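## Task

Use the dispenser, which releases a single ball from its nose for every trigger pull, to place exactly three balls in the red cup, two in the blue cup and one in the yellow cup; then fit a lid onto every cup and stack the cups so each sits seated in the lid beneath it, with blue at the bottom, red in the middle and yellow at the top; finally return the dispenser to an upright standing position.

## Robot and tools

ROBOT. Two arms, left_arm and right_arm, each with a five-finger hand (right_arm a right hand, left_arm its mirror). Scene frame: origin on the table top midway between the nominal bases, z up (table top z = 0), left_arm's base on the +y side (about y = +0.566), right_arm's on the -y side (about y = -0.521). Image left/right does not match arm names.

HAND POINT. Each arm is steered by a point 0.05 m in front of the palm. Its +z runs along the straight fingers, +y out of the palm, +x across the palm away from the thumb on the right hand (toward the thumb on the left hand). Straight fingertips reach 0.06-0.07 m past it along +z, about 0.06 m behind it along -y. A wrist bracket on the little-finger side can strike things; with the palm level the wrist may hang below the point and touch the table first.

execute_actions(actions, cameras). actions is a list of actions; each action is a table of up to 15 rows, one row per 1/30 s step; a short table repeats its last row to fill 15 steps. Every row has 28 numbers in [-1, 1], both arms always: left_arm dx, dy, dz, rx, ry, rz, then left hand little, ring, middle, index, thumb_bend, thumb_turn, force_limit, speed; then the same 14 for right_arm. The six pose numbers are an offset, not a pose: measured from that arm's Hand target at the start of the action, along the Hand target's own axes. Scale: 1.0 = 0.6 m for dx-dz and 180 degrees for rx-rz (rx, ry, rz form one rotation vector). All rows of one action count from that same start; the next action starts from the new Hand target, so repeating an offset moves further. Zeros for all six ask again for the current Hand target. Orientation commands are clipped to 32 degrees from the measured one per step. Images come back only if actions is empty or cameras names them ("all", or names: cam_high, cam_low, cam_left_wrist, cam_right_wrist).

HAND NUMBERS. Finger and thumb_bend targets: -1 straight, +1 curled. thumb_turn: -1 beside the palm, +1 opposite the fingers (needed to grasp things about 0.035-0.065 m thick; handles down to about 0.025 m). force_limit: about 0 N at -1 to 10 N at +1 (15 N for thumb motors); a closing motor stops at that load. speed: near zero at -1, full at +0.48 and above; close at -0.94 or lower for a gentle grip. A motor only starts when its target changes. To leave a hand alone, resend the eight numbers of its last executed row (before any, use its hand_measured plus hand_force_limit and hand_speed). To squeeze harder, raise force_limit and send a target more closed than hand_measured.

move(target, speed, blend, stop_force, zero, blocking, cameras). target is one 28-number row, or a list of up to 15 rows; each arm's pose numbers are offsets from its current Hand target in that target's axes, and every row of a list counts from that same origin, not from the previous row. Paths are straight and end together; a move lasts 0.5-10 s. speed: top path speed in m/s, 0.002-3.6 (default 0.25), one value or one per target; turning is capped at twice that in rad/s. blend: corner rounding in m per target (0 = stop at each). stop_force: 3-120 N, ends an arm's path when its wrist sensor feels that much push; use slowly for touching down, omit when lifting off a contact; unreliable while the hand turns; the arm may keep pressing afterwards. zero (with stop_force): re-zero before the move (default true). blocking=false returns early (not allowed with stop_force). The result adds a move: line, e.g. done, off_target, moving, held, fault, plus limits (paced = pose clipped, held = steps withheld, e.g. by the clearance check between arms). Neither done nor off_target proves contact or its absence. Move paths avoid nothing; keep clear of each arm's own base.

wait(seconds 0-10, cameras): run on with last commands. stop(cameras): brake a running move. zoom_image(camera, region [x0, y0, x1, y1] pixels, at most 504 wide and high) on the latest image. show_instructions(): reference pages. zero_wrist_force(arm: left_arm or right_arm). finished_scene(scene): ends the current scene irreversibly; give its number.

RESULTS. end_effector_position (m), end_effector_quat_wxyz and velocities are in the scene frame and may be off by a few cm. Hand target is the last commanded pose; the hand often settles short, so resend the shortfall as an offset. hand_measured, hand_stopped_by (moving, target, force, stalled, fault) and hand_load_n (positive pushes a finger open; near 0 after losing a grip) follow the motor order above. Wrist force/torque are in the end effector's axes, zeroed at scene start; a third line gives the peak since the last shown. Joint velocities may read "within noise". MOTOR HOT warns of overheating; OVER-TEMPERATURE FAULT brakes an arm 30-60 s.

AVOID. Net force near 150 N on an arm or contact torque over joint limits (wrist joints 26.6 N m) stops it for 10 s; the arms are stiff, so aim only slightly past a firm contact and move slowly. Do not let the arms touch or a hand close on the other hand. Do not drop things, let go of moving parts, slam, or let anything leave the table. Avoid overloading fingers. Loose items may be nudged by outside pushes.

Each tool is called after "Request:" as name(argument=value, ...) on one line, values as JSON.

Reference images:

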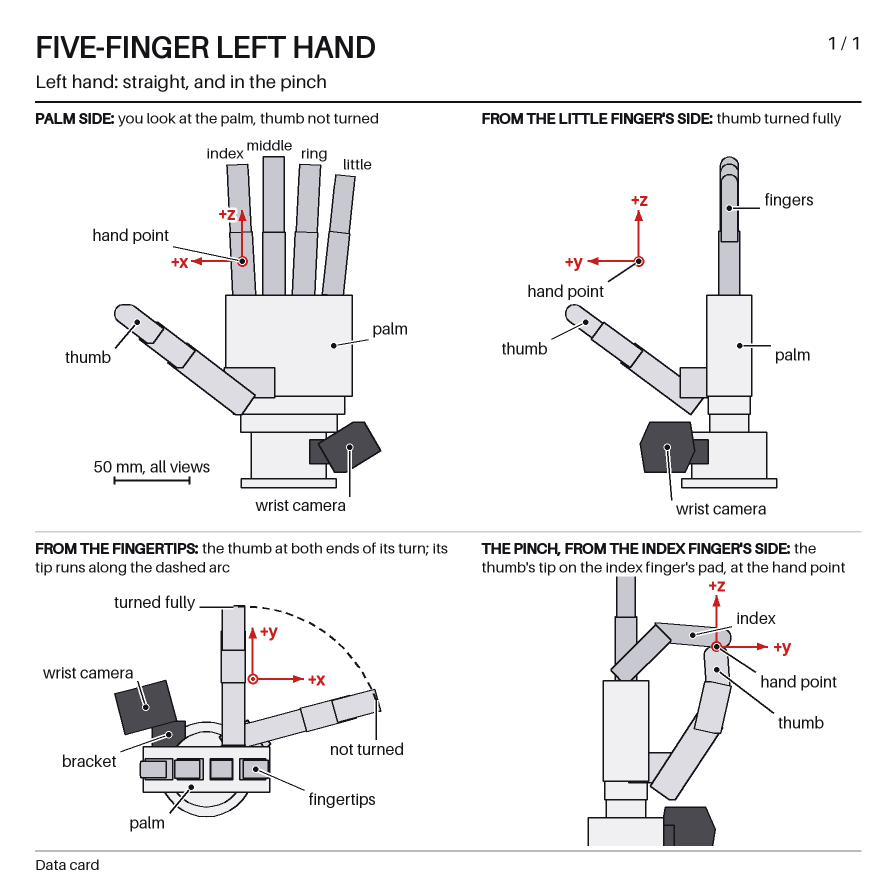

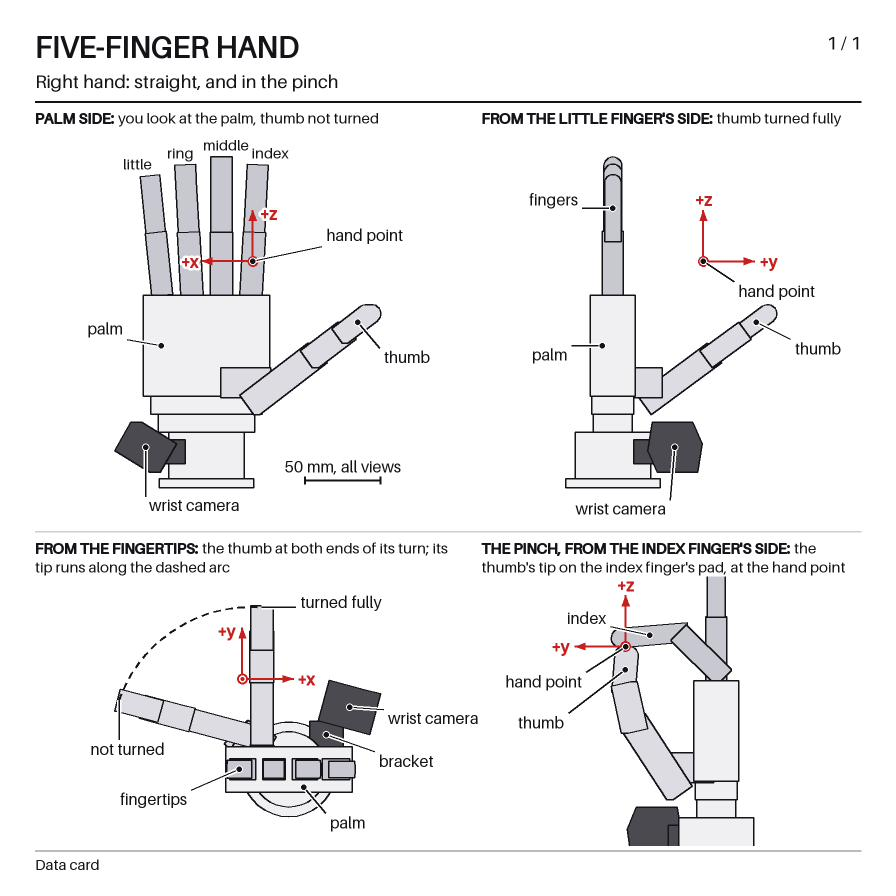

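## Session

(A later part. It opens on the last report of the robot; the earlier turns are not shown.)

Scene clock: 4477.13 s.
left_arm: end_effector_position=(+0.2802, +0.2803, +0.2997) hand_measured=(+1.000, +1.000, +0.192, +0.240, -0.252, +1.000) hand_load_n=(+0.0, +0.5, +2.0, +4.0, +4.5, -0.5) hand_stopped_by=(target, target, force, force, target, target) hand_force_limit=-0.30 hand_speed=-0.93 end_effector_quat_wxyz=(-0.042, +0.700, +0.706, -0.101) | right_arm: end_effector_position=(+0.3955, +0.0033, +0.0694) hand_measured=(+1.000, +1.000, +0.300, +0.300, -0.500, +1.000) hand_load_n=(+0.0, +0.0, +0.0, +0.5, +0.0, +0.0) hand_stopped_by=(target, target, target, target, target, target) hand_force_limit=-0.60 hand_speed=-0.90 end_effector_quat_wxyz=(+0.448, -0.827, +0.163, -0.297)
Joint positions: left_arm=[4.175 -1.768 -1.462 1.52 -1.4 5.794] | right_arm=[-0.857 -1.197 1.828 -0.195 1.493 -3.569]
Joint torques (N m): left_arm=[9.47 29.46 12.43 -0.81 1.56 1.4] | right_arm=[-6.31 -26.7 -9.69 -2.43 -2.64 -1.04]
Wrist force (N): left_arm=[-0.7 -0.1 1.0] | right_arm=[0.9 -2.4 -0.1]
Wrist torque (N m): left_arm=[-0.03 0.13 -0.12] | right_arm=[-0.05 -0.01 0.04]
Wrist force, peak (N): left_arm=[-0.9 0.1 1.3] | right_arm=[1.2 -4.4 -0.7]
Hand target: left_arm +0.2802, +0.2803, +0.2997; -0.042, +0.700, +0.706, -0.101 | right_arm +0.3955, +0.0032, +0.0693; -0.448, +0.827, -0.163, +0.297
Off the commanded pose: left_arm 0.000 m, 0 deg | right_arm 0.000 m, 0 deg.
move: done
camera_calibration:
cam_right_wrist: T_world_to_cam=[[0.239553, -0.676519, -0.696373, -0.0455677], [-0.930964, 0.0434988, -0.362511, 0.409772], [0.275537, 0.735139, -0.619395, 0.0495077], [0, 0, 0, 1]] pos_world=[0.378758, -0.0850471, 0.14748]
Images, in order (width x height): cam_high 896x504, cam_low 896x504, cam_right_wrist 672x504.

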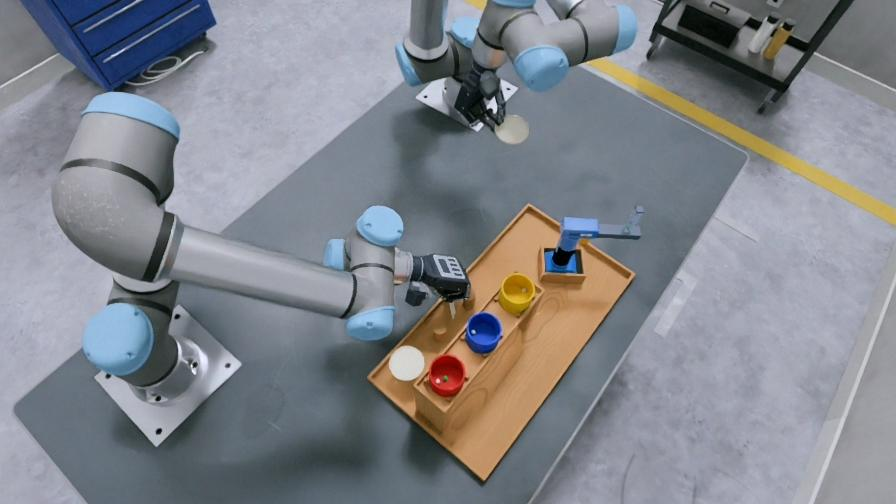

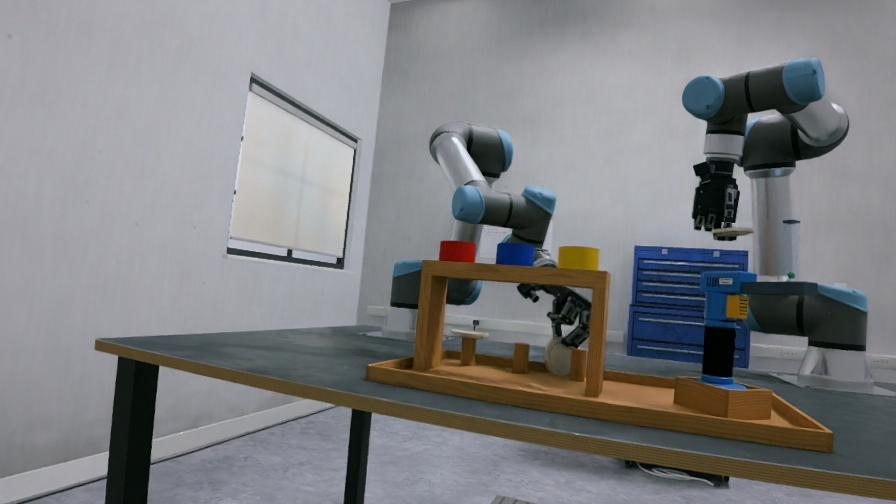

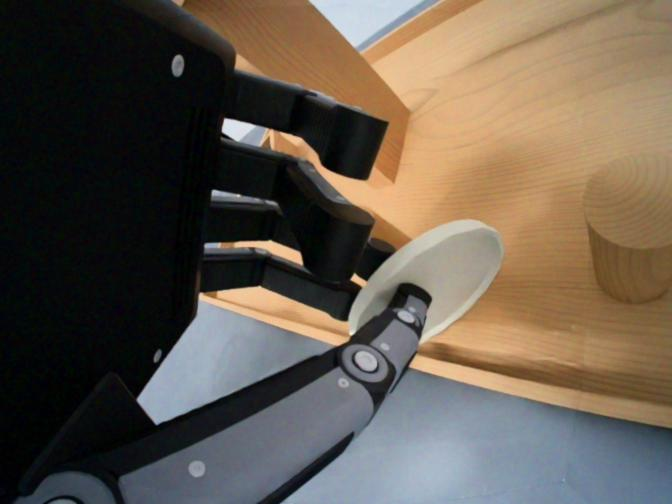

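Request:
move(target=[0,0,0,0,0,0,1,1,0.35,0.35,-0.25,1,-0.3,-0.93,0.0217,0,0,0,0,0,1,1,0.3,0.3,-0.5,1,-0.6,-0.9], speed=0.02, cameras=["cam_high","cam_low","cam_right_wrist"])

Request:
zoom_image(camera="cam_low", region=[510, 280, 620, 400])

Request:
zoom_image(camera="cam_right_wrist", region=[280, 180, 530, 360])

Scene clock: 4545.03 s.
left_arm: end_effector_position=(+0.2802, +0.2803, +0.2997) hand_measured=(+1.000, +1.000, +0.192, +0.240, -0.252, +1.000) hand_load_n=(+0.0, +0.0, +2.0, +3.5, +4.5, -0.5) hand_stopped_by=(target, target, force, force, target, target) hand_force_limit=-0.30 hand_speed=-0.93 end_effector_quat_wxyz=(-0.042, +0.700, +0.706, -0.101) | right_arm: end_effector_position=(+0.4053, -0.0037, +0.0737) hand_measured=(+1.000, +1.000, +0.300, +0.300, -0.500, +1.000) hand_load_n=(+0.0, +0.0, +0.0, +0.0, +0.0, +0.0) hand_stopped_by=(target, target, target, target, target, target) hand_force_limit=-0.60 hand_speed=-0.90 end_effector_quat_wxyz=(+0.448, -0.827, +0.163, -0.297)
Joint positions: left_arm=[4.175 -1.768 -1.462 1.52 -1.4 5.794] | right_arm=[-0.884 -1.203 1.825 -0.184 1.468 -3.581]
Joint torques (N m): left_arm=[9.52 29.44 11.72 -0.72 1.55 1.32] | right_arm=[-5.19 -42.18 -30.63 2.05 -2.78 -1.05]
Wrist force (N): left_arm=[-0.6 -0.3 0.5] | right_arm=[0.9 -2.6 -0.2]
Wrist torque (N m): left_arm=[-0.01 0.09 -0.10] | right_arm=[-0.08 -0.03 0.04]
Wrist force, peak (N): left_arm=[-0.8 -0.3 1.0] | right_arm=[1.0 -2.9 -0.1]
Hand target: left_arm +0.2802, +0.2803, +0.2997; -0.042, +0.700, +0.706, -0.101 | right_arm +0.4055, -0.0038, +0.0738; -0.448, +0.827, -0.163, +0.297
Off the commanded pose: left_arm 0.000 m, 0 deg | right_arm 0.000 m, 0 deg.
move: done
camera_calibration:
cam_right_wrist: T_world_to_cam=[[0.239553, -0.676519, -0.696373, -0.0496565], [-0.930964, 0.0434988, -0.362511, 0.420759], [0.275537, 0.735139, -0.619395, 0.0546168], [0, 0, 0, 1]] pos_world=[0.388558, -0.0920471, 0.15178]
Images, in order (width x height): cam_high 896x504, cam_low 896x504, cam_right_wrist 672x504.

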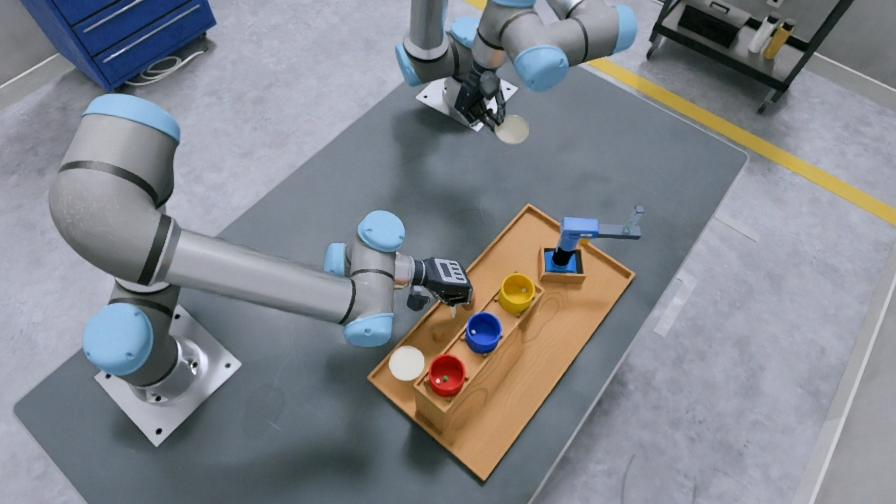

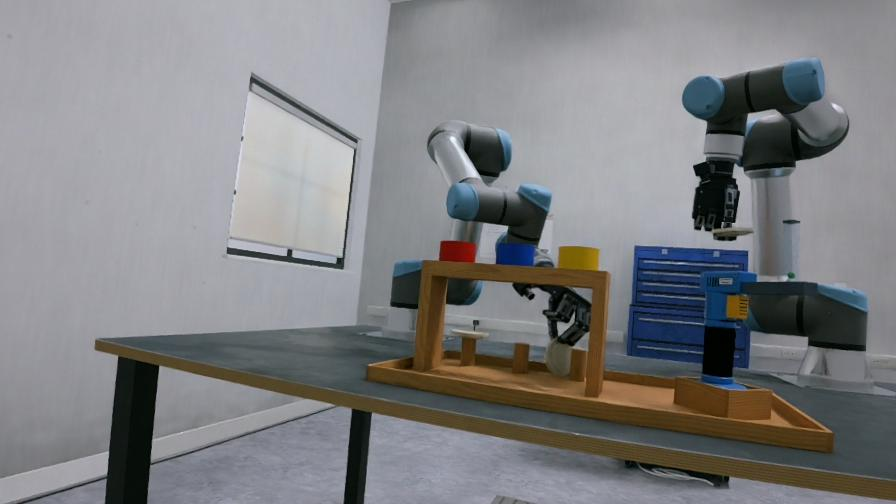

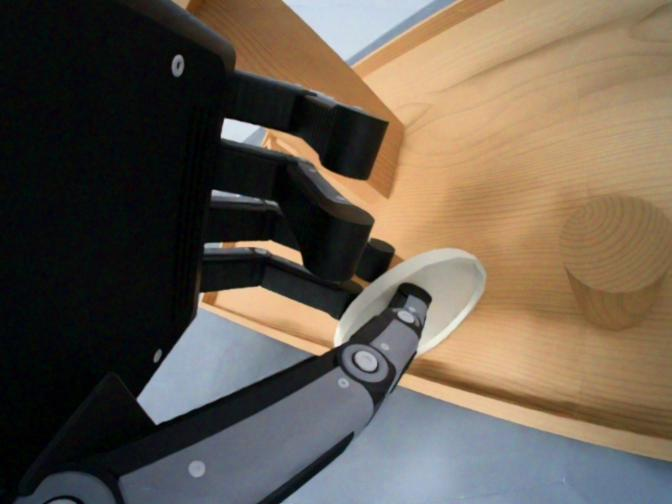

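Scaled by 4.200 from the camera's 896x504 image, which has a finer 1280x720 frame.

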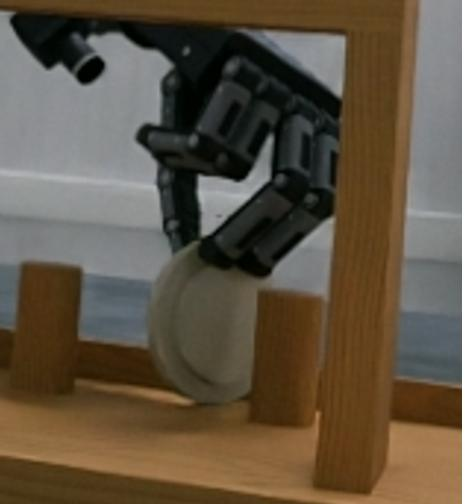

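Scaled by 2.016 from the camera's 672x504 image, which has a finer 960x720 frame.

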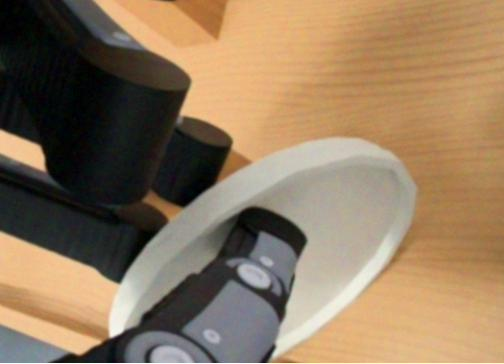

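Request:
move(target=[0,0,0,0,0,0,1,1,0.35,0.35,-0.25,1,-0.3,-0.93,0.0125,0.0075,0,0,0,0,1,1,0.3,0.3,-0.5,1,-0.6,-0.9], speed=0.02, cameras=["cam_low","cam_right_wrist"])

Request:
zoom_image(camera="cam_low", region=[510, 280, 620, 400])

Request:
zoom_image(camera="cam_right_wrist", region=[280, 180, 530, 360])

Scene clock: 4561.03 s.
left_arm: end_effector_position=(+0.2802, +0.2803, +0.2997) hand_measured=(+1.000, +1.000, +0.192, +0.240, -0.252, +1.000) hand_load_n=(+0.0, +0.0, +2.0, +3.5, +4.5, -0.5) hand_stopped_by=(target, target, force, force, target, target) hand_force_limit=-0.30 hand_speed=-0.93 end_effector_quat_wxyz=(-0.042, +0.700, +0.706, -0.101) | right_arm: end_effector_position=(+0.4111, -0.0101, +0.0726) hand_measured=(+1.000, +1.000, +0.300, +0.300, -0.500, +1.000) hand_load_n=(+0.0, +0.0, +0.0, +0.0, +0.0, +0.0) hand_stopped_by=(target, target, target, target, target, target) hand_force_limit=-0.60 hand_speed=-0.90 end_effector_quat_wxyz=(+0.448, -0.827, +0.163, -0.297)
Joint positions: left_arm=[4.175 -1.768 -1.462 1.52 -1.4 5.794] | right_arm=[-0.904 -1.206 1.832 -0.187 1.45 -3.589]
Joint torques (N m): left_arm=[9.51 29.33 12.05 -0.75 1.53 1.26] | right_arm=[-5.93 -42.42 -9.49 -2.57 -2.53 -1.01]
Wrist force (N): left_arm=[-0.1 -0.3 0.7] | right_arm=[0.7 -2.4 -0.1]
Wrist torque (N m): left_arm=[-0.03 0.04 -0.08] | right_arm=[-0.08 0.00 0.04]
Wrist force, peak (N): left_arm=[-0.6 -0.2 1.2] | right_arm=[0.7 -2.8 0.2]
Hand target: left_arm +0.2802, +0.2803, +0.2997; -0.042, +0.700, +0.706, -0.101 | right_arm +0.4113, -0.0103, +0.0726; -0.448, +0.827, -0.163, +0.297
Off the commanded pose: left_arm 0.000 m, 0 deg | right_arm 0.000 m, 0 deg.
move: done
camera_calibration:
cam_right_wrist: T_world_to_cam=[[0.239553, -0.676519, -0.696373, -0.0562093], [-0.930964, 0.0434988, -0.362511, 0.426042], [0.275537, 0.735139, -0.619395, 0.0571158], [0, 0, 0, 1]] pos_world=[0.394358, -0.0985471, 0.15068]
Images, in order (width x height): cam_low 896x504, cam_right_wrist 672x504.

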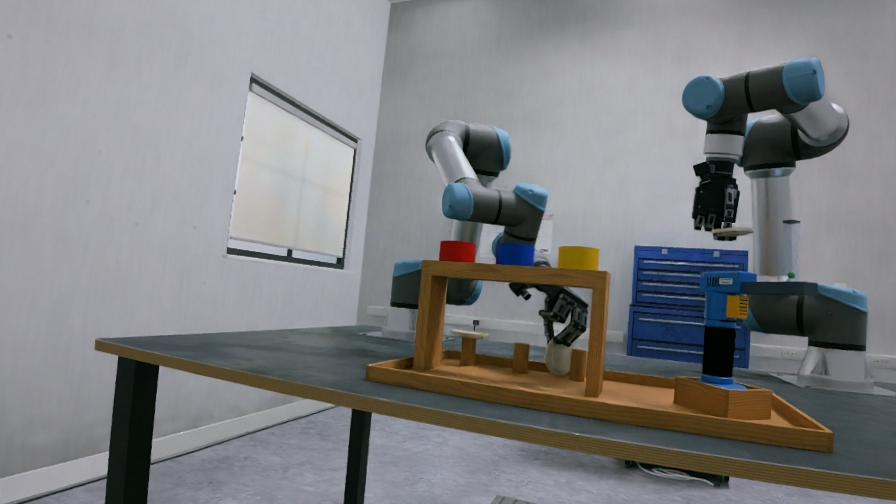

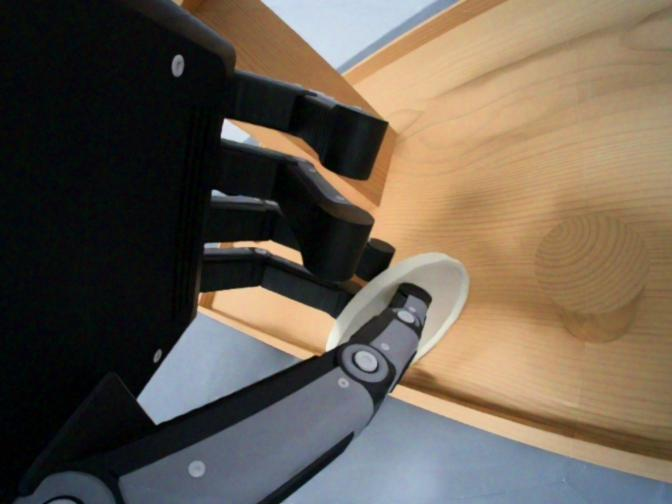

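Scaled by 4.200 from the camera's 896x504 image, which has a finer 1280x720 frame.

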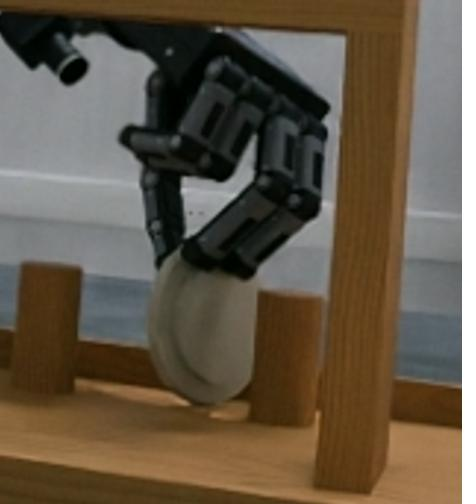

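Scaled by 2.016 from the camera's 672x504 image, which has a finer 960x720 frame.

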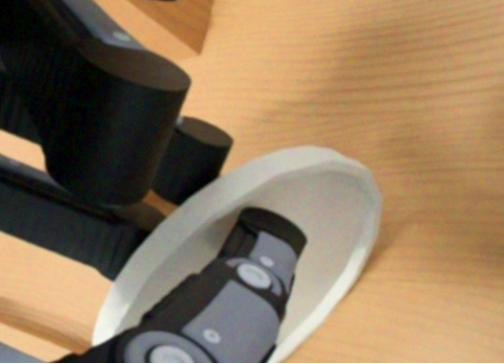

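Request:
move(target=[0,0,0,0,0,0,1,1,0.35,0.35,-0.25,1,-0.3,-0.93,0.005,0,0,0.111,0,0,1,1,0.3,0.3,-0.5,1,-0.6,-0.9], speed=0.1, cameras=["cam_low","cam_right_wrist","cam_high"])

Request:
zoom_image(camera="cam_low", region=[510, 280, 620, 400])

Request:
zoom_image(camera="cam_right_wrist", region=[280, 180, 530, 360])

Scene clock: 4617.27 s.
left_arm: end_effector_position=(+0.2802, +0.2803, +0.2997) hand_measured=(+1.000, +1.000, +0.192, +0.240, -0.252, +1.000) hand_load_n=(+0.0, +0.0, +2.0, +3.5, +4.5, -0.5) hand_stopped_by=(target, target, force, force, target, target) hand_force_limit=-0.30 hand_speed=-0.93 end_effector_quat_wxyz=(-0.042, +0.700, +0.706, -0.101) | right_arm: end_effector_position=(+0.4136, -0.0119, +0.0737) hand_measured=(+1.000, +1.000, +0.300, +0.300, -0.500, +1.000) hand_load_n=(+0.0, +0.0, +0.0, +0.0, +0.5, +0.0) hand_stopped_by=(target, target, target, target, target, target) hand_force_limit=-0.60 hand_speed=-0.90 end_effector_quat_wxyz=(+0.585, -0.737, +0.109, -0.321) end_effector_velocity=(+0.000, +0.000, +0.000) end_effector_angular_velocity=(+0.002, -0.002, +0.001)
Joint positions: left_arm=[4.175 -1.768 -1.462 1.52 -1.4 5.794] | right_arm=[-1.012 -1.242 2.103 -0.743 1.201 -3.54]
Joint velocities: left_arm=[within noise] | right_arm=[-0.001 0 0.001 -0.005 -0.001 0.001]
Joint torques (N m): left_arm=[10.13 28.61 12.27 -0.69 1.47 1.37] | right_arm=[-6.47 -22.25 -5.52 -3.4 -2.64 1.42]
Wrist force (N): left_arm=[-0.5 -0.1 1.0] | right_arm=[1.1 -2.6 0.9]
Wrist torque (N m): left_arm=[-0.02 0.11 -0.10] | right_arm=[-0.15 -0.12 -0.13]
Wrist force, peak (N): left_arm=[-0.6 -0.4 1.2] | right_arm=[1.1 -2.7 1.7]
Hand target: left_arm +0.2802, +0.2803, +0.2997; -0.042, +0.700, +0.706, -0.101 | right_arm +0.4136, -0.0119, +0.0737; -0.585, +0.737, -0.109, +0.321
Off the commanded pose: left_arm 0.000 m, 0 deg | right_arm 0.000 m, 0 deg.
move: done
camera_calibration:
cam_right_wrist: T_world_to_cam=[[0.446686, -0.434328, -0.782196, -0.133709], [-0.853851, 0.0541777, -0.51769, 0.408456], [0.267225, 0.899124, -0.346651, 0.0435954], [0, 0, 0, 1]] pos_world=[0.396837, -0.119401, 0.121979]
Images, in order (width x height): cam_high 896x504, cam_low 896x504, cam_right_wrist 672x504.

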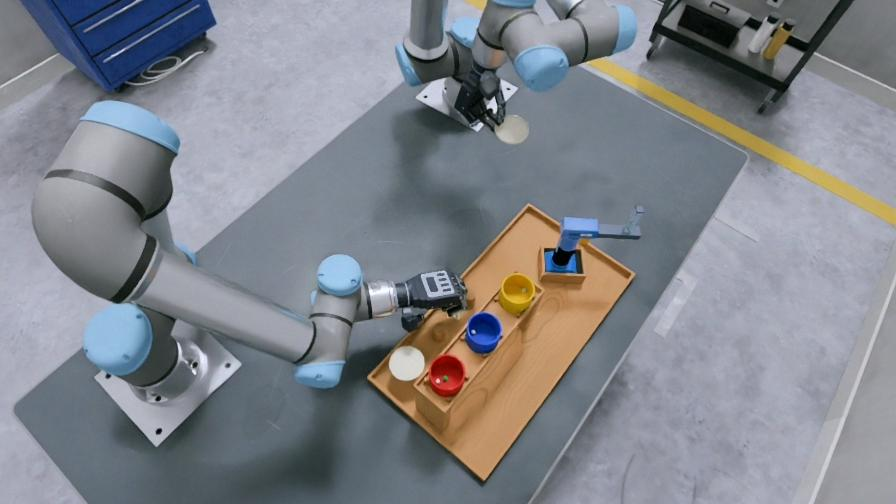

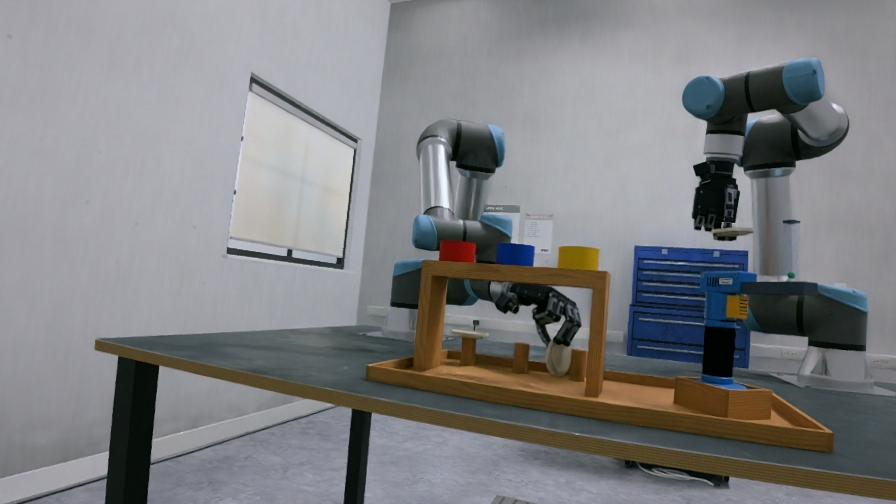

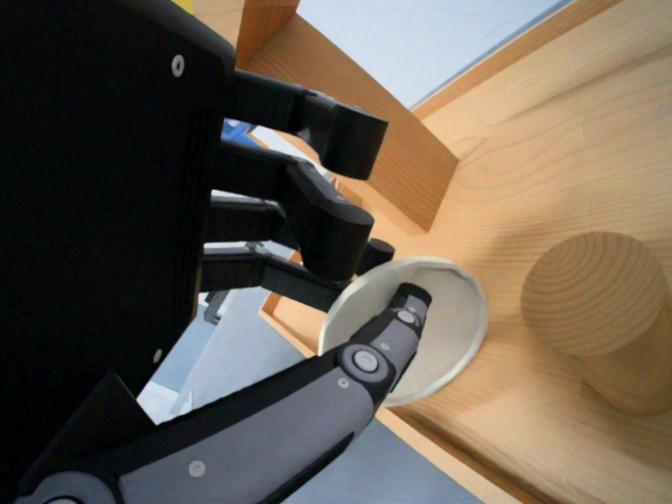

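Scaled by 4.200 from the camera's 896x504 image, which has a finer 1280x720 frame.

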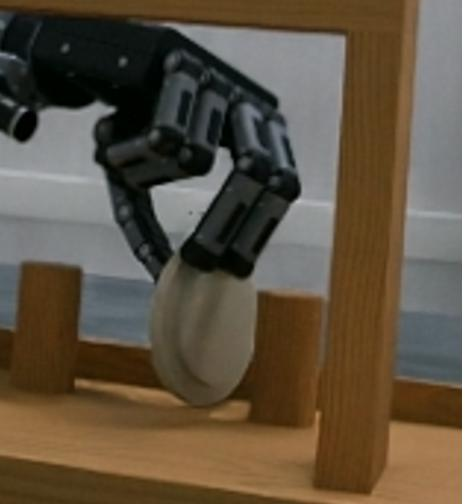

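Scaled by 2.016 from the camera's 672x504 image, which has a finer 960x720 frame.

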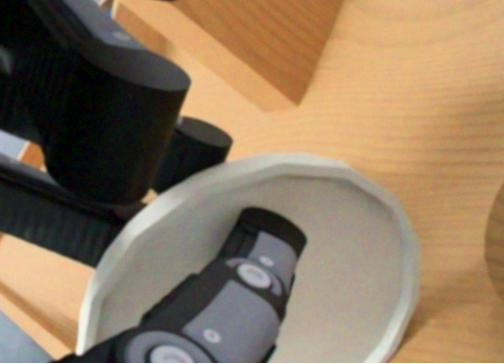

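Request:
move(target=[0,0,0,0,0,0,1,1,0.35,0.35,-0.25,1,-0.3,-0.93,0.0085,0.0095,0,0,0,0,1,1,0.3,0.3,-0.5,1,-0.6,-0.9], speed=0.02, cameras=["cam_low","cam_right_wrist"])

Request:
zoom_image(camera="cam_low", region=[510, 280, 620, 400])

Request:
zoom_image(camera="cam_right_wrist", region=[280, 180, 530, 430])

Scene clock: 4637.00 s.
left_arm: end_effector_position=(+0.2802, +0.2803, +0.2997) hand_measured=(+1.000, +1.000, +0.192, +0.240, -0.252, +1.000) hand_load_n=(+0.0, +0.0, +2.0, +3.5, +4.5, -0.5) hand_stopped_by=(target, target, force, force, target, target) hand_force_limit=-0.30 hand_speed=-0.93 end_effector_quat_wxyz=(-0.042, +0.700, +0.706, -0.101) | right_arm: end_effector_position=(+0.4186, -0.0162, +0.0702) hand_measured=(+1.000, +1.000, +0.300, +0.300, -0.500, +1.000) hand_load_n=(+0.5, +0.0, +0.0, +0.0, +0.0, +0.0) hand_stopped_by=(target, target, target, target, target, target) hand_force_limit=-0.60 hand_speed=-0.90 end_effector_quat_wxyz=(+0.585, -0.737, +0.109, -0.321)
Joint positions: left_arm=[4.175 -1.768 -1.462 1.52 -1.4 5.794] | right_arm=[-1.029 -1.234 2.106 -0.752 1.184 -3.542]
Joint torques (N m): left_arm=[8.93 29.21 11.55 -0.75 1.63 1.22] | right_arm=[-5.7 -21.91 -5.57 -3.24 -2.73 -0.98]
Wrist force (N): left_arm=[-0.5 -0.2 0.7] | right_arm=[1.1 -2.8 0.9]
Wrist torque (N m): left_arm=[-0.02 0.10 -0.11] | right_arm=[-0.13 -0.10 0.04]
Wrist force, peak (N): left_arm=[-0.2 -0.2 1.4] | right_arm=[1.2 -3.0 1.1]
Hand target: left_arm +0.2802, +0.2803, +0.2997; -0.042, +0.700, +0.706, -0.101 | right_arm +0.4187, -0.0163, +0.0701; -0.585, +0.737, -0.109, +0.321
Off the commanded pose: left_arm 0.000 m, 0 deg | right_arm 0.000 m, 0 deg.
move: done
camera_calibration:
cam_right_wrist: T_world_to_cam=[[0.446809, -0.434153, -0.782223, -0.140573], [-0.853789, 0.0542309, -0.517787, 0.411139], [0.26722, 0.899205, -0.346444, 0.0448999], [0, 0, 0, 1]] pos_world=[0.401837, -0.123701, 0.118478]
Images, in order (width x height): cam_low 896x504, cam_right_wrist 672x504.

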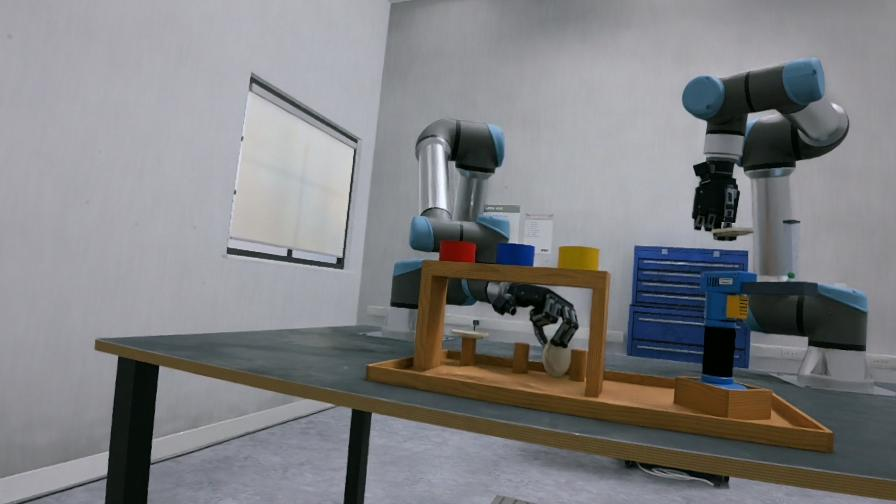

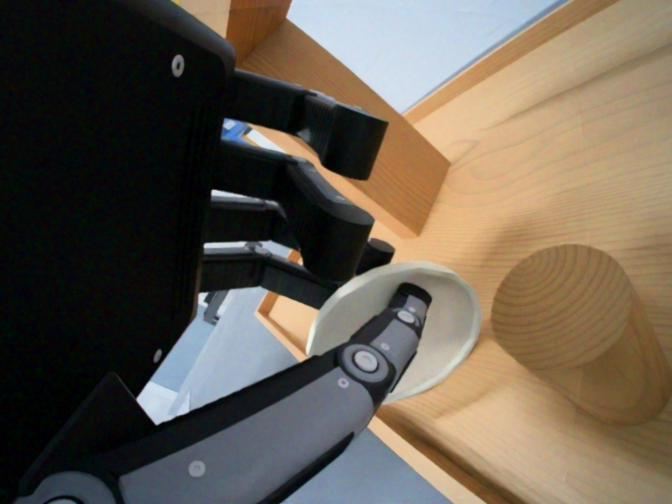

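Scaled by 4.200 from the camera's 896x504 image, which has a finer 1280x720 frame.

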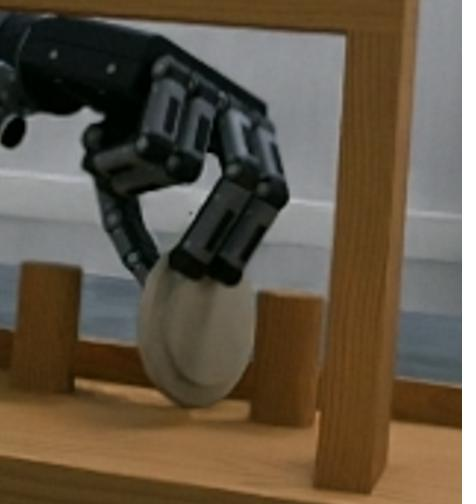

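Scaled by 2.016 from the camera's 672x504 image, which has a finer 960x720 frame.

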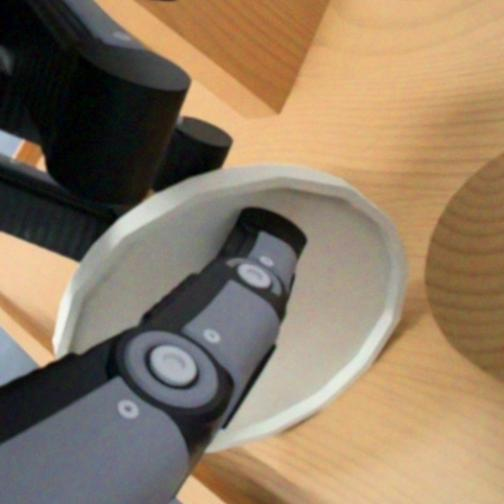

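Request:
move(target=[0,0,0,0,0,0,1,1,0.35,0.35,-0.25,1,-0.3,-0.93,0,0,0,0,0,0,1,1,0.3,0.3,-0.2,1,-0.5,-0.92], cameras=["cam_low","cam_right_wrist"])

Request:
zoom_image(camera="cam_low", region=[510, 280, 620, 400])

Request:
zoom_image(camera="cam_right_wrist", region=[280, 180, 530, 430])

Scene clock: 4650.73 s.
left_arm: end_effector_position=(+0.2802, +0.2803, +0.2997) hand_measured=(+1.000, +1.000, +0.192, +0.240, -0.252, +1.000) hand_load_n=(+0.0, +0.0, +2.0, +3.5, +4.5, -0.5) hand_stopped_by=(target, target, force, force, target, target) hand_force_limit=-0.30 hand_speed=-0.93 end_effector_quat_wxyz=(-0.042, +0.700, +0.706, -0.101) | right_arm: end_effector_position=(+0.4187, -0.0163, +0.0701) hand_measured=(+1.000, +1.000, +0.300, +0.300, -0.406, +1.000) hand_load_n=(+0.0, +0.0, +1.0, +1.0, +4.0, +1.0) hand_stopped_by=(target, target, target, target, force, target) hand_force_limit=-0.50 hand_speed=-0.92 end_effector_quat_wxyz=(+0.585, -0.737, +0.109, -0.321)
Joint positions: left_arm=[4.175 -1.768 -1.462 1.52 -1.4 5.794] | right_arm=[-1.029 -1.234 2.106 -0.753 1.184 -3.542]
Joint torques (N m): left_arm=[8.81 29.79 11.84 -0.76 1.71 1.27] | right_arm=[-6.44 -23.21 -6.08 -3.19 -2.54 -1.07]
Wrist force (N): left_arm=[-0.1 -0.2 0.8] | right_arm=[0.9 -2.4 1.2]
Wrist torque (N m): left_arm=[-0.02 0.04 -0.08] | right_arm=[-0.16 -0.10 0.04]
Wrist force, peak (N): left_arm=[-0.8 -0.5 1.0] | right_arm=[1.0 -3.1 1.1]
Hand target: left_arm +0.2802, +0.2803, +0.2997; -0.042, +0.700, +0.706, -0.101 | right_arm +0.4187, -0.0163, +0.0701; -0.585, +0.737, -0.109, +0.321
Off the commanded pose: left_arm 0.000 m, 0 deg | right_arm 0.000 m, 0 deg.
move: done
camera_calibration:
cam_right_wrist: T_world_to_cam=[[0.446809, -0.434153, -0.782223, -0.14074], [-0.853789, 0.0542309, -0.517787, 0.411178], [0.26722, 0.899205, -0.346444, 0.0449284], [0, 0, 0, 1]] pos_world=[0.401937, -0.123801, 0.118378]
Images, in order (width x height): cam_low 896x504, cam_right_wrist 672x504.

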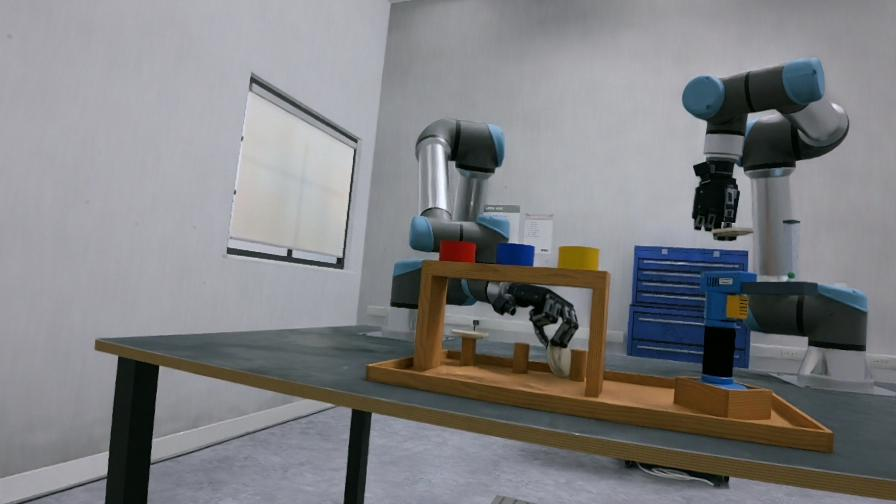

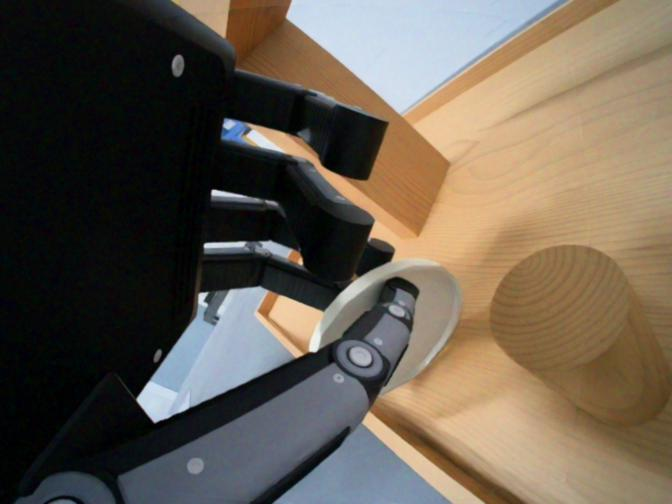

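Scaled by 4.200 from the camera's 896x504 image, which has a finer 1280x720 frame.

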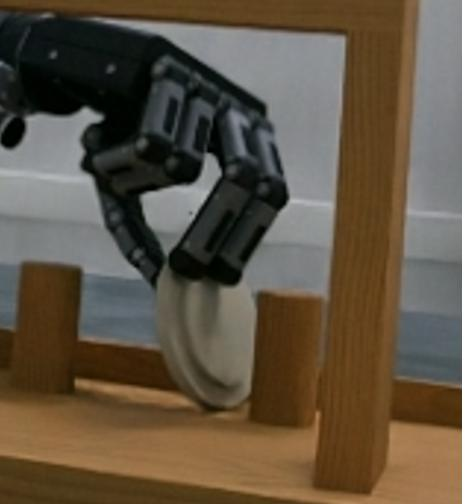

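Scaled by 2.016 from the camera's 672x504 image, which has a finer 960x720 frame.

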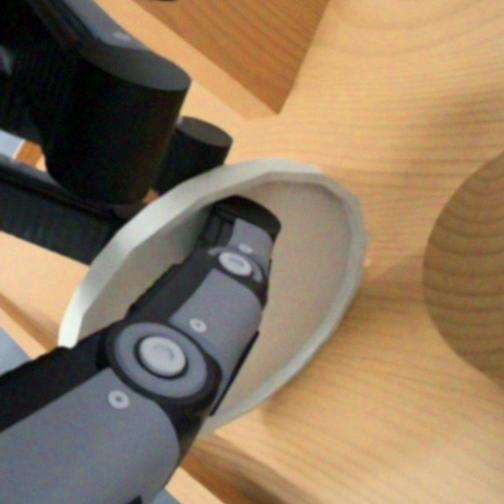

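Request:
execute_actions(actions=[[[0,0,0,0,0,0,1,1,0.35,0.35,-0.25,1,-0.3,-0.93,0,0,-0.001,0,0,0,1,1,0.15,0.15,-0.406,1,-0.5,-0.9],[0,0,0,0,0,0,1,1,0.35,0.35,-0.25,1,-0.3,-0.93,0,0,-0.003,0,0,0,1,1,0.15,0.15,-0.406,1,-0.5,-0.9],[0,0,0,0,0,0,1,1,0.35,0.35,-0.25,1,-0.3,-0.93,0,0,-0.005,0,0,0,1,1,0.15,0.15,-0.406,1,-0.5,-0.9],[0,0,0,0,0,0,1,1,0.35,0.35,-0.25,1,-0.3,-0.93,0,0,-0.007,0,0,0,1,1,0.15,0.15,-0.406,1,-0.5,-0.9],[0,0,0,0,0,0,1,1,0.35,0.35,-0.25,1,-0.3,-0.93,0,0,-0.009,0,0,0,1,1,0.15,0.15,-0.406,1,-0.5,-0.9],[0,0,0,0,0,0,1,1,0.35,0.35,-0.25,1,-0.3,-0.93,0,0,-0.011,0,0,0,1,1,0.15,0.15,-0.406,1,-0.5,-0.9],[0,0,0,0,0,0,1,1,0.35,0.35,-0.25,1,-0.3,-0.93,0,0,-0.013,0,0,0,1,1,0.15,0.15,-0.406,1,-0.5,-0.9],[0,0,0,0,0,0,1,1,0.35,0.35,-0.25,1,-0.3,-0.93,0,0,-0.015,0,0,0,1,1,0.15,0.15,-0.406,1,-0.5,-0.9]]], cameras=["cam_low","cam_right_wrist"])

Request:
zoom_image(camera="cam_low", region=[510, 280, 620, 400])

Request:
zoom_image(camera="cam_right_wrist", region=[280, 180, 530, 430])

Scene clock: 4701.73 s.
left_arm: end_effector_position=(+0.2802, +0.2803, +0.2997) hand_measured=(+1.000, +1.000, +0.192, +0.240, -0.252, +1.000) hand_load_n=(+0.5, +0.0, +2.5, +3.5, +4.5, -0.5) hand_stopped_by=(target, target, force, force, target, target) hand_force_limit=-0.30 hand_speed=-0.93 end_effector_quat_wxyz=(-0.042, +0.700, +0.706, -0.101) | right_arm: end_effector_position=(+0.4134, -0.0233, +0.0711) hand_measured=(+1.000, +1.000, +0.150, +0.150, -0.406, +1.000) hand_load_n=(+0.0, +0.0, -0.5, +0.0, +0.0, +0.0) hand_stopped_by=(target, target, target, target, target, target) hand_force_limit=-0.50 hand_speed=-0.90 end_effector_quat_wxyz=(+0.585, -0.737, +0.109, -0.321)
Joint positions: left_arm=[4.175 -1.768 -1.462 1.52 -1.4 5.794] | right_arm=[-1.038 -1.253 2.131 -0.758 1.175 -3.543]
Joint torques (N m): left_arm=[9.1 29.5 12.3 -0.66 1.67 1.28] | right_arm=[-6.66 -37.35 -5.31 -3.28 -2.63 -0.98]
Wrist force (N): left_arm=[-0.4 -0.4 0.8] | right_arm=[1.0 -2.6 1.0]
Wrist torque (N m): left_arm=[-0.05 0.07 -0.09] | right_arm=[-0.17 -0.07 0.04]
Wrist force, peak (N): left_arm=[-0.6 -0.2 1.3] | right_arm=[1.1 -2.7 1.2]
Hand target: left_arm +0.2802, +0.2803, +0.2997; -0.042, +0.700, +0.706, -0.101 | right_arm +0.4133, -0.0234, +0.0711; -0.585, +0.737, -0.109, +0.321
Off the commanded pose: left_arm 0.000 m, 0 deg | right_arm 0.000 m, 0 deg.
Step readings (end_effector_position of left_arm | right_arm):
0: (+0.2802, +0.2803, +0.2997) | (+0.4187, -0.0163, +0.0701)
1: (+0.2802, +0.2803, +0.2997) | (+0.4187, -0.0163, +0.0701)
2: (+0.2802, +0.2803, +0.2997) | (+0.4187, -0.0163, +0.0701)
4: (+0.2802, +0.2803, +0.2997) | (+0.4183, -0.0169, +0.0701)
8: (+0.2802, +0.2803, +0.2997) | (+0.4163, -0.0194, +0.0705)
15: (+0.2802, +0.2803, +0.2997) | (+0.4138, -0.0228, +0.0710)
camera_calibration:
cam_right_wrist: T_world_to_cam=[[0.446809, -0.434153, -0.782223, -0.140672], [-0.853789, 0.0542309, -0.517787, 0.407556], [0.26722, 0.899205, -0.346444, 0.0530755], [0, 0, 0, 1]] pos_world=[0.396637, -0.130901, 0.119378]
Images, in order (width x height): cam_low 896x504, cam_right_wrist 672x504.

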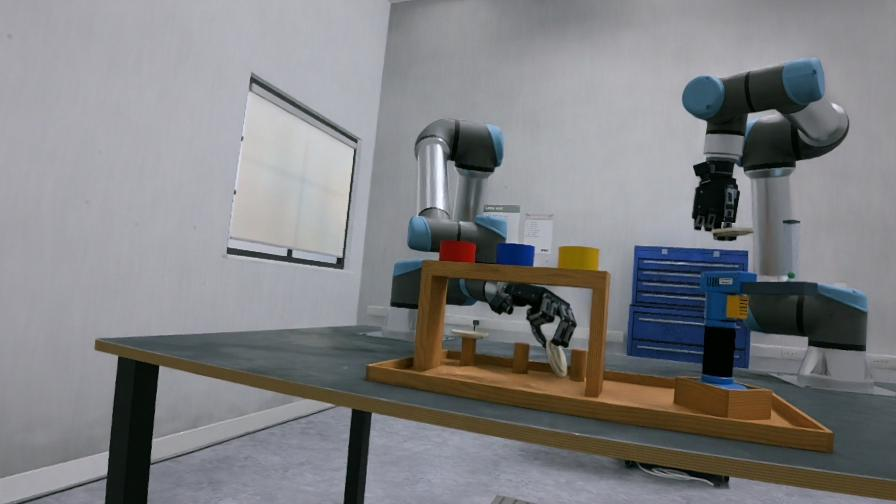

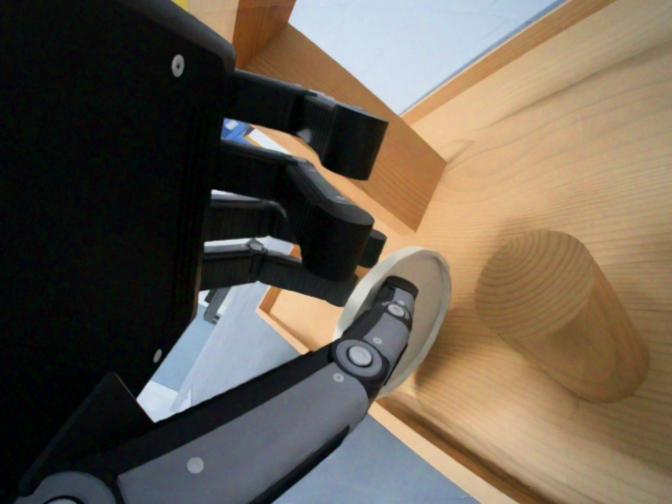

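Scaled by 4.200 from the camera's 896x504 image, which has a finer 1280x720 frame.

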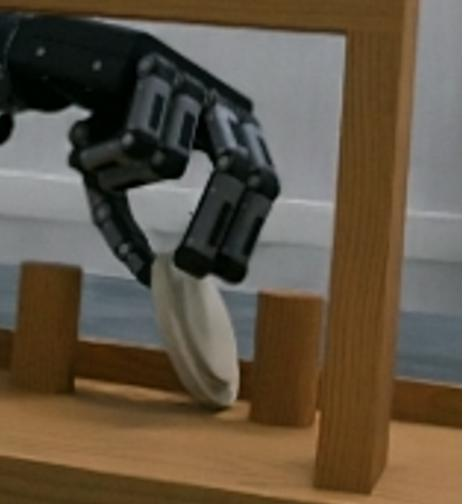

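Scaled by 2.016 from the camera's 672x504 image, which has a finer 960x720 frame.

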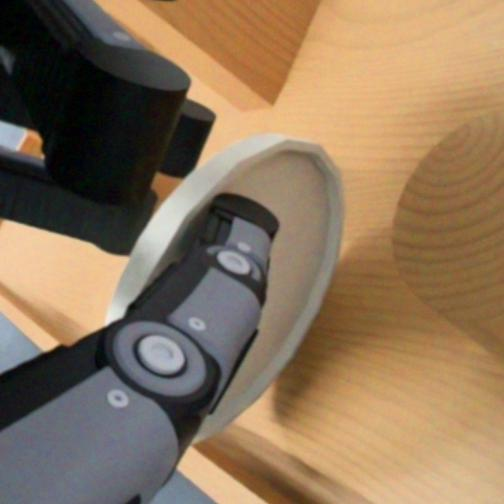

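Request:
move(target=[0,0,0,0,0,0,1,1,0.35,0.35,-0.25,1,-0.3,-0.93,0,0,0,0,0,0,1,1,0.15,0.15,-0.2,1,-0.55,-0.92], cameras=["cam_low","cam_right_wrist"])

Request:
zoom_image(camera="cam_low", region=[510, 280, 620, 400])

Request:
zoom_image(camera="cam_right_wrist", region=[280, 180, 530, 430])

Scene clock: 4715.87 s.
left_arm: end_effector_position=(+0.2802, +0.2803, +0.2997) hand_measured=(+1.000, +1.000, +0.192, +0.240, -0.252, +1.000) hand_load_n=(+0.0, +0.0, +2.5, +4.0, +4.5, -0.5) hand_stopped_by=(target, target, force, force, target, target) hand_force_limit=-0.30 hand_speed=-0.93 end_effector_quat_wxyz=(-0.042, +0.700, +0.706, -0.101) | right_arm: end_effector_position=(+0.4133, -0.0234, +0.0711) hand_measured=(+1.000, +1.000, +0.150, +0.150, -0.204, +1.000) hand_load_n=(+0.0, +0.0, +1.0, +2.0, +3.0, +0.0) hand_stopped_by=(target, target, target, target, force, target) hand_force_limit=-0.55 hand_speed=-0.92 end_effector_quat_wxyz=(+0.585, -0.737, +0.109, -0.321)
Joint positions: left_arm=[4.175 -1.768 -1.462 1.52 -1.4 5.794] | right_arm=[-1.038 -1.253 2.131 -0.759 1.175 -3.543]
Joint torques (N m): left_arm=[9.34 29.25 12.84 -0.66 1.46 1.28] | right_arm=[-6.23 -37.23 -6.14 -2.88 -2.56 -0.68]
Wrist force (N): left_arm=[-0.5 0.0 0.6] | right_arm=[1.4 -3.5 1.2]
Wrist torque (N m): left_arm=[0.02 0.08 -0.11] | right_arm=[-0.16 -0.10 0.04]
Wrist force, peak (N): left_arm=[-0.6 -0.2 1.2] | right_arm=[1.4 -3.5 1.2]
Hand target: left_arm +0.2802, +0.2803, +0.2997; -0.042, +0.700, +0.706, -0.101 | right_arm +0.4133, -0.0234, +0.0711; -0.585, +0.737, -0.109, +0.321
Off the commanded pose: left_arm 0.000 m, 0 deg | right_arm 0.000 m, 0 deg.
move: done
camera_calibration:
cam_right_wrist: T_world_to_cam=[[0.446809, -0.434153, -0.782223, -0.140671], [-0.853789, 0.0542309, -0.517787, 0.407476], [0.26722, 0.899205, -0.346444, 0.0531921], [0, 0, 0, 1]] pos_world=[0.396537, -0.131001, 0.119378]
Images, in order (width x height): cam_low 896x504, cam_right_wrist 672x504.

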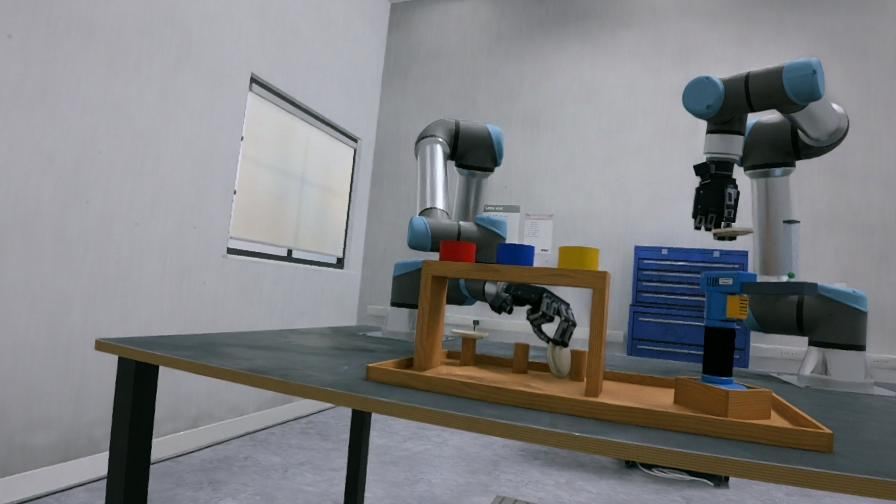

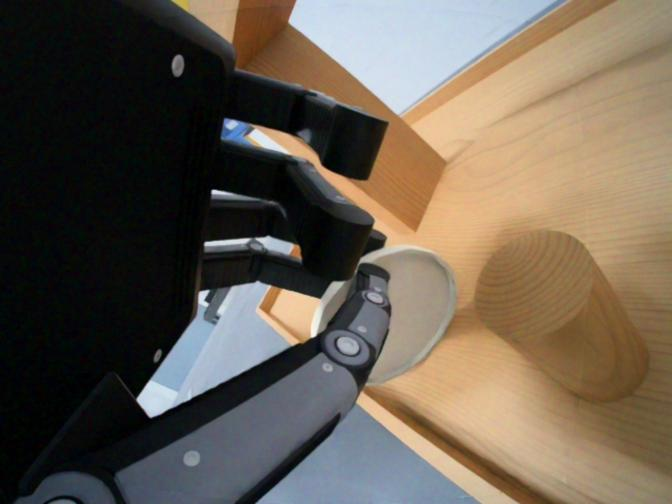

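Scaled by 4.200 from the camera's 896x504 image, which has a finer 1280x720 frame.

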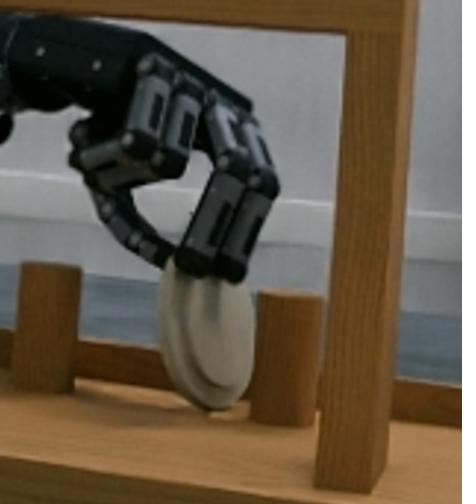

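Scaled by 2.016 from the camera's 672x504 image, which has a finer 960x720 frame.

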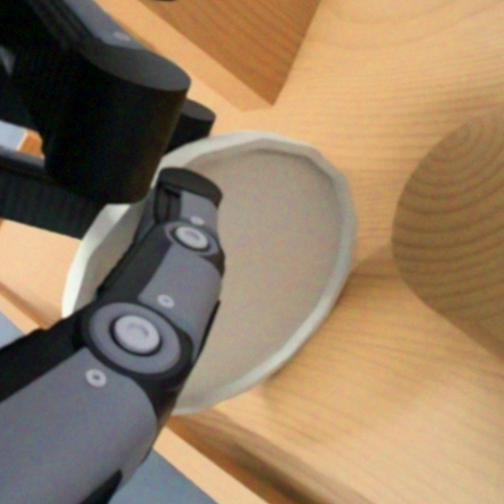

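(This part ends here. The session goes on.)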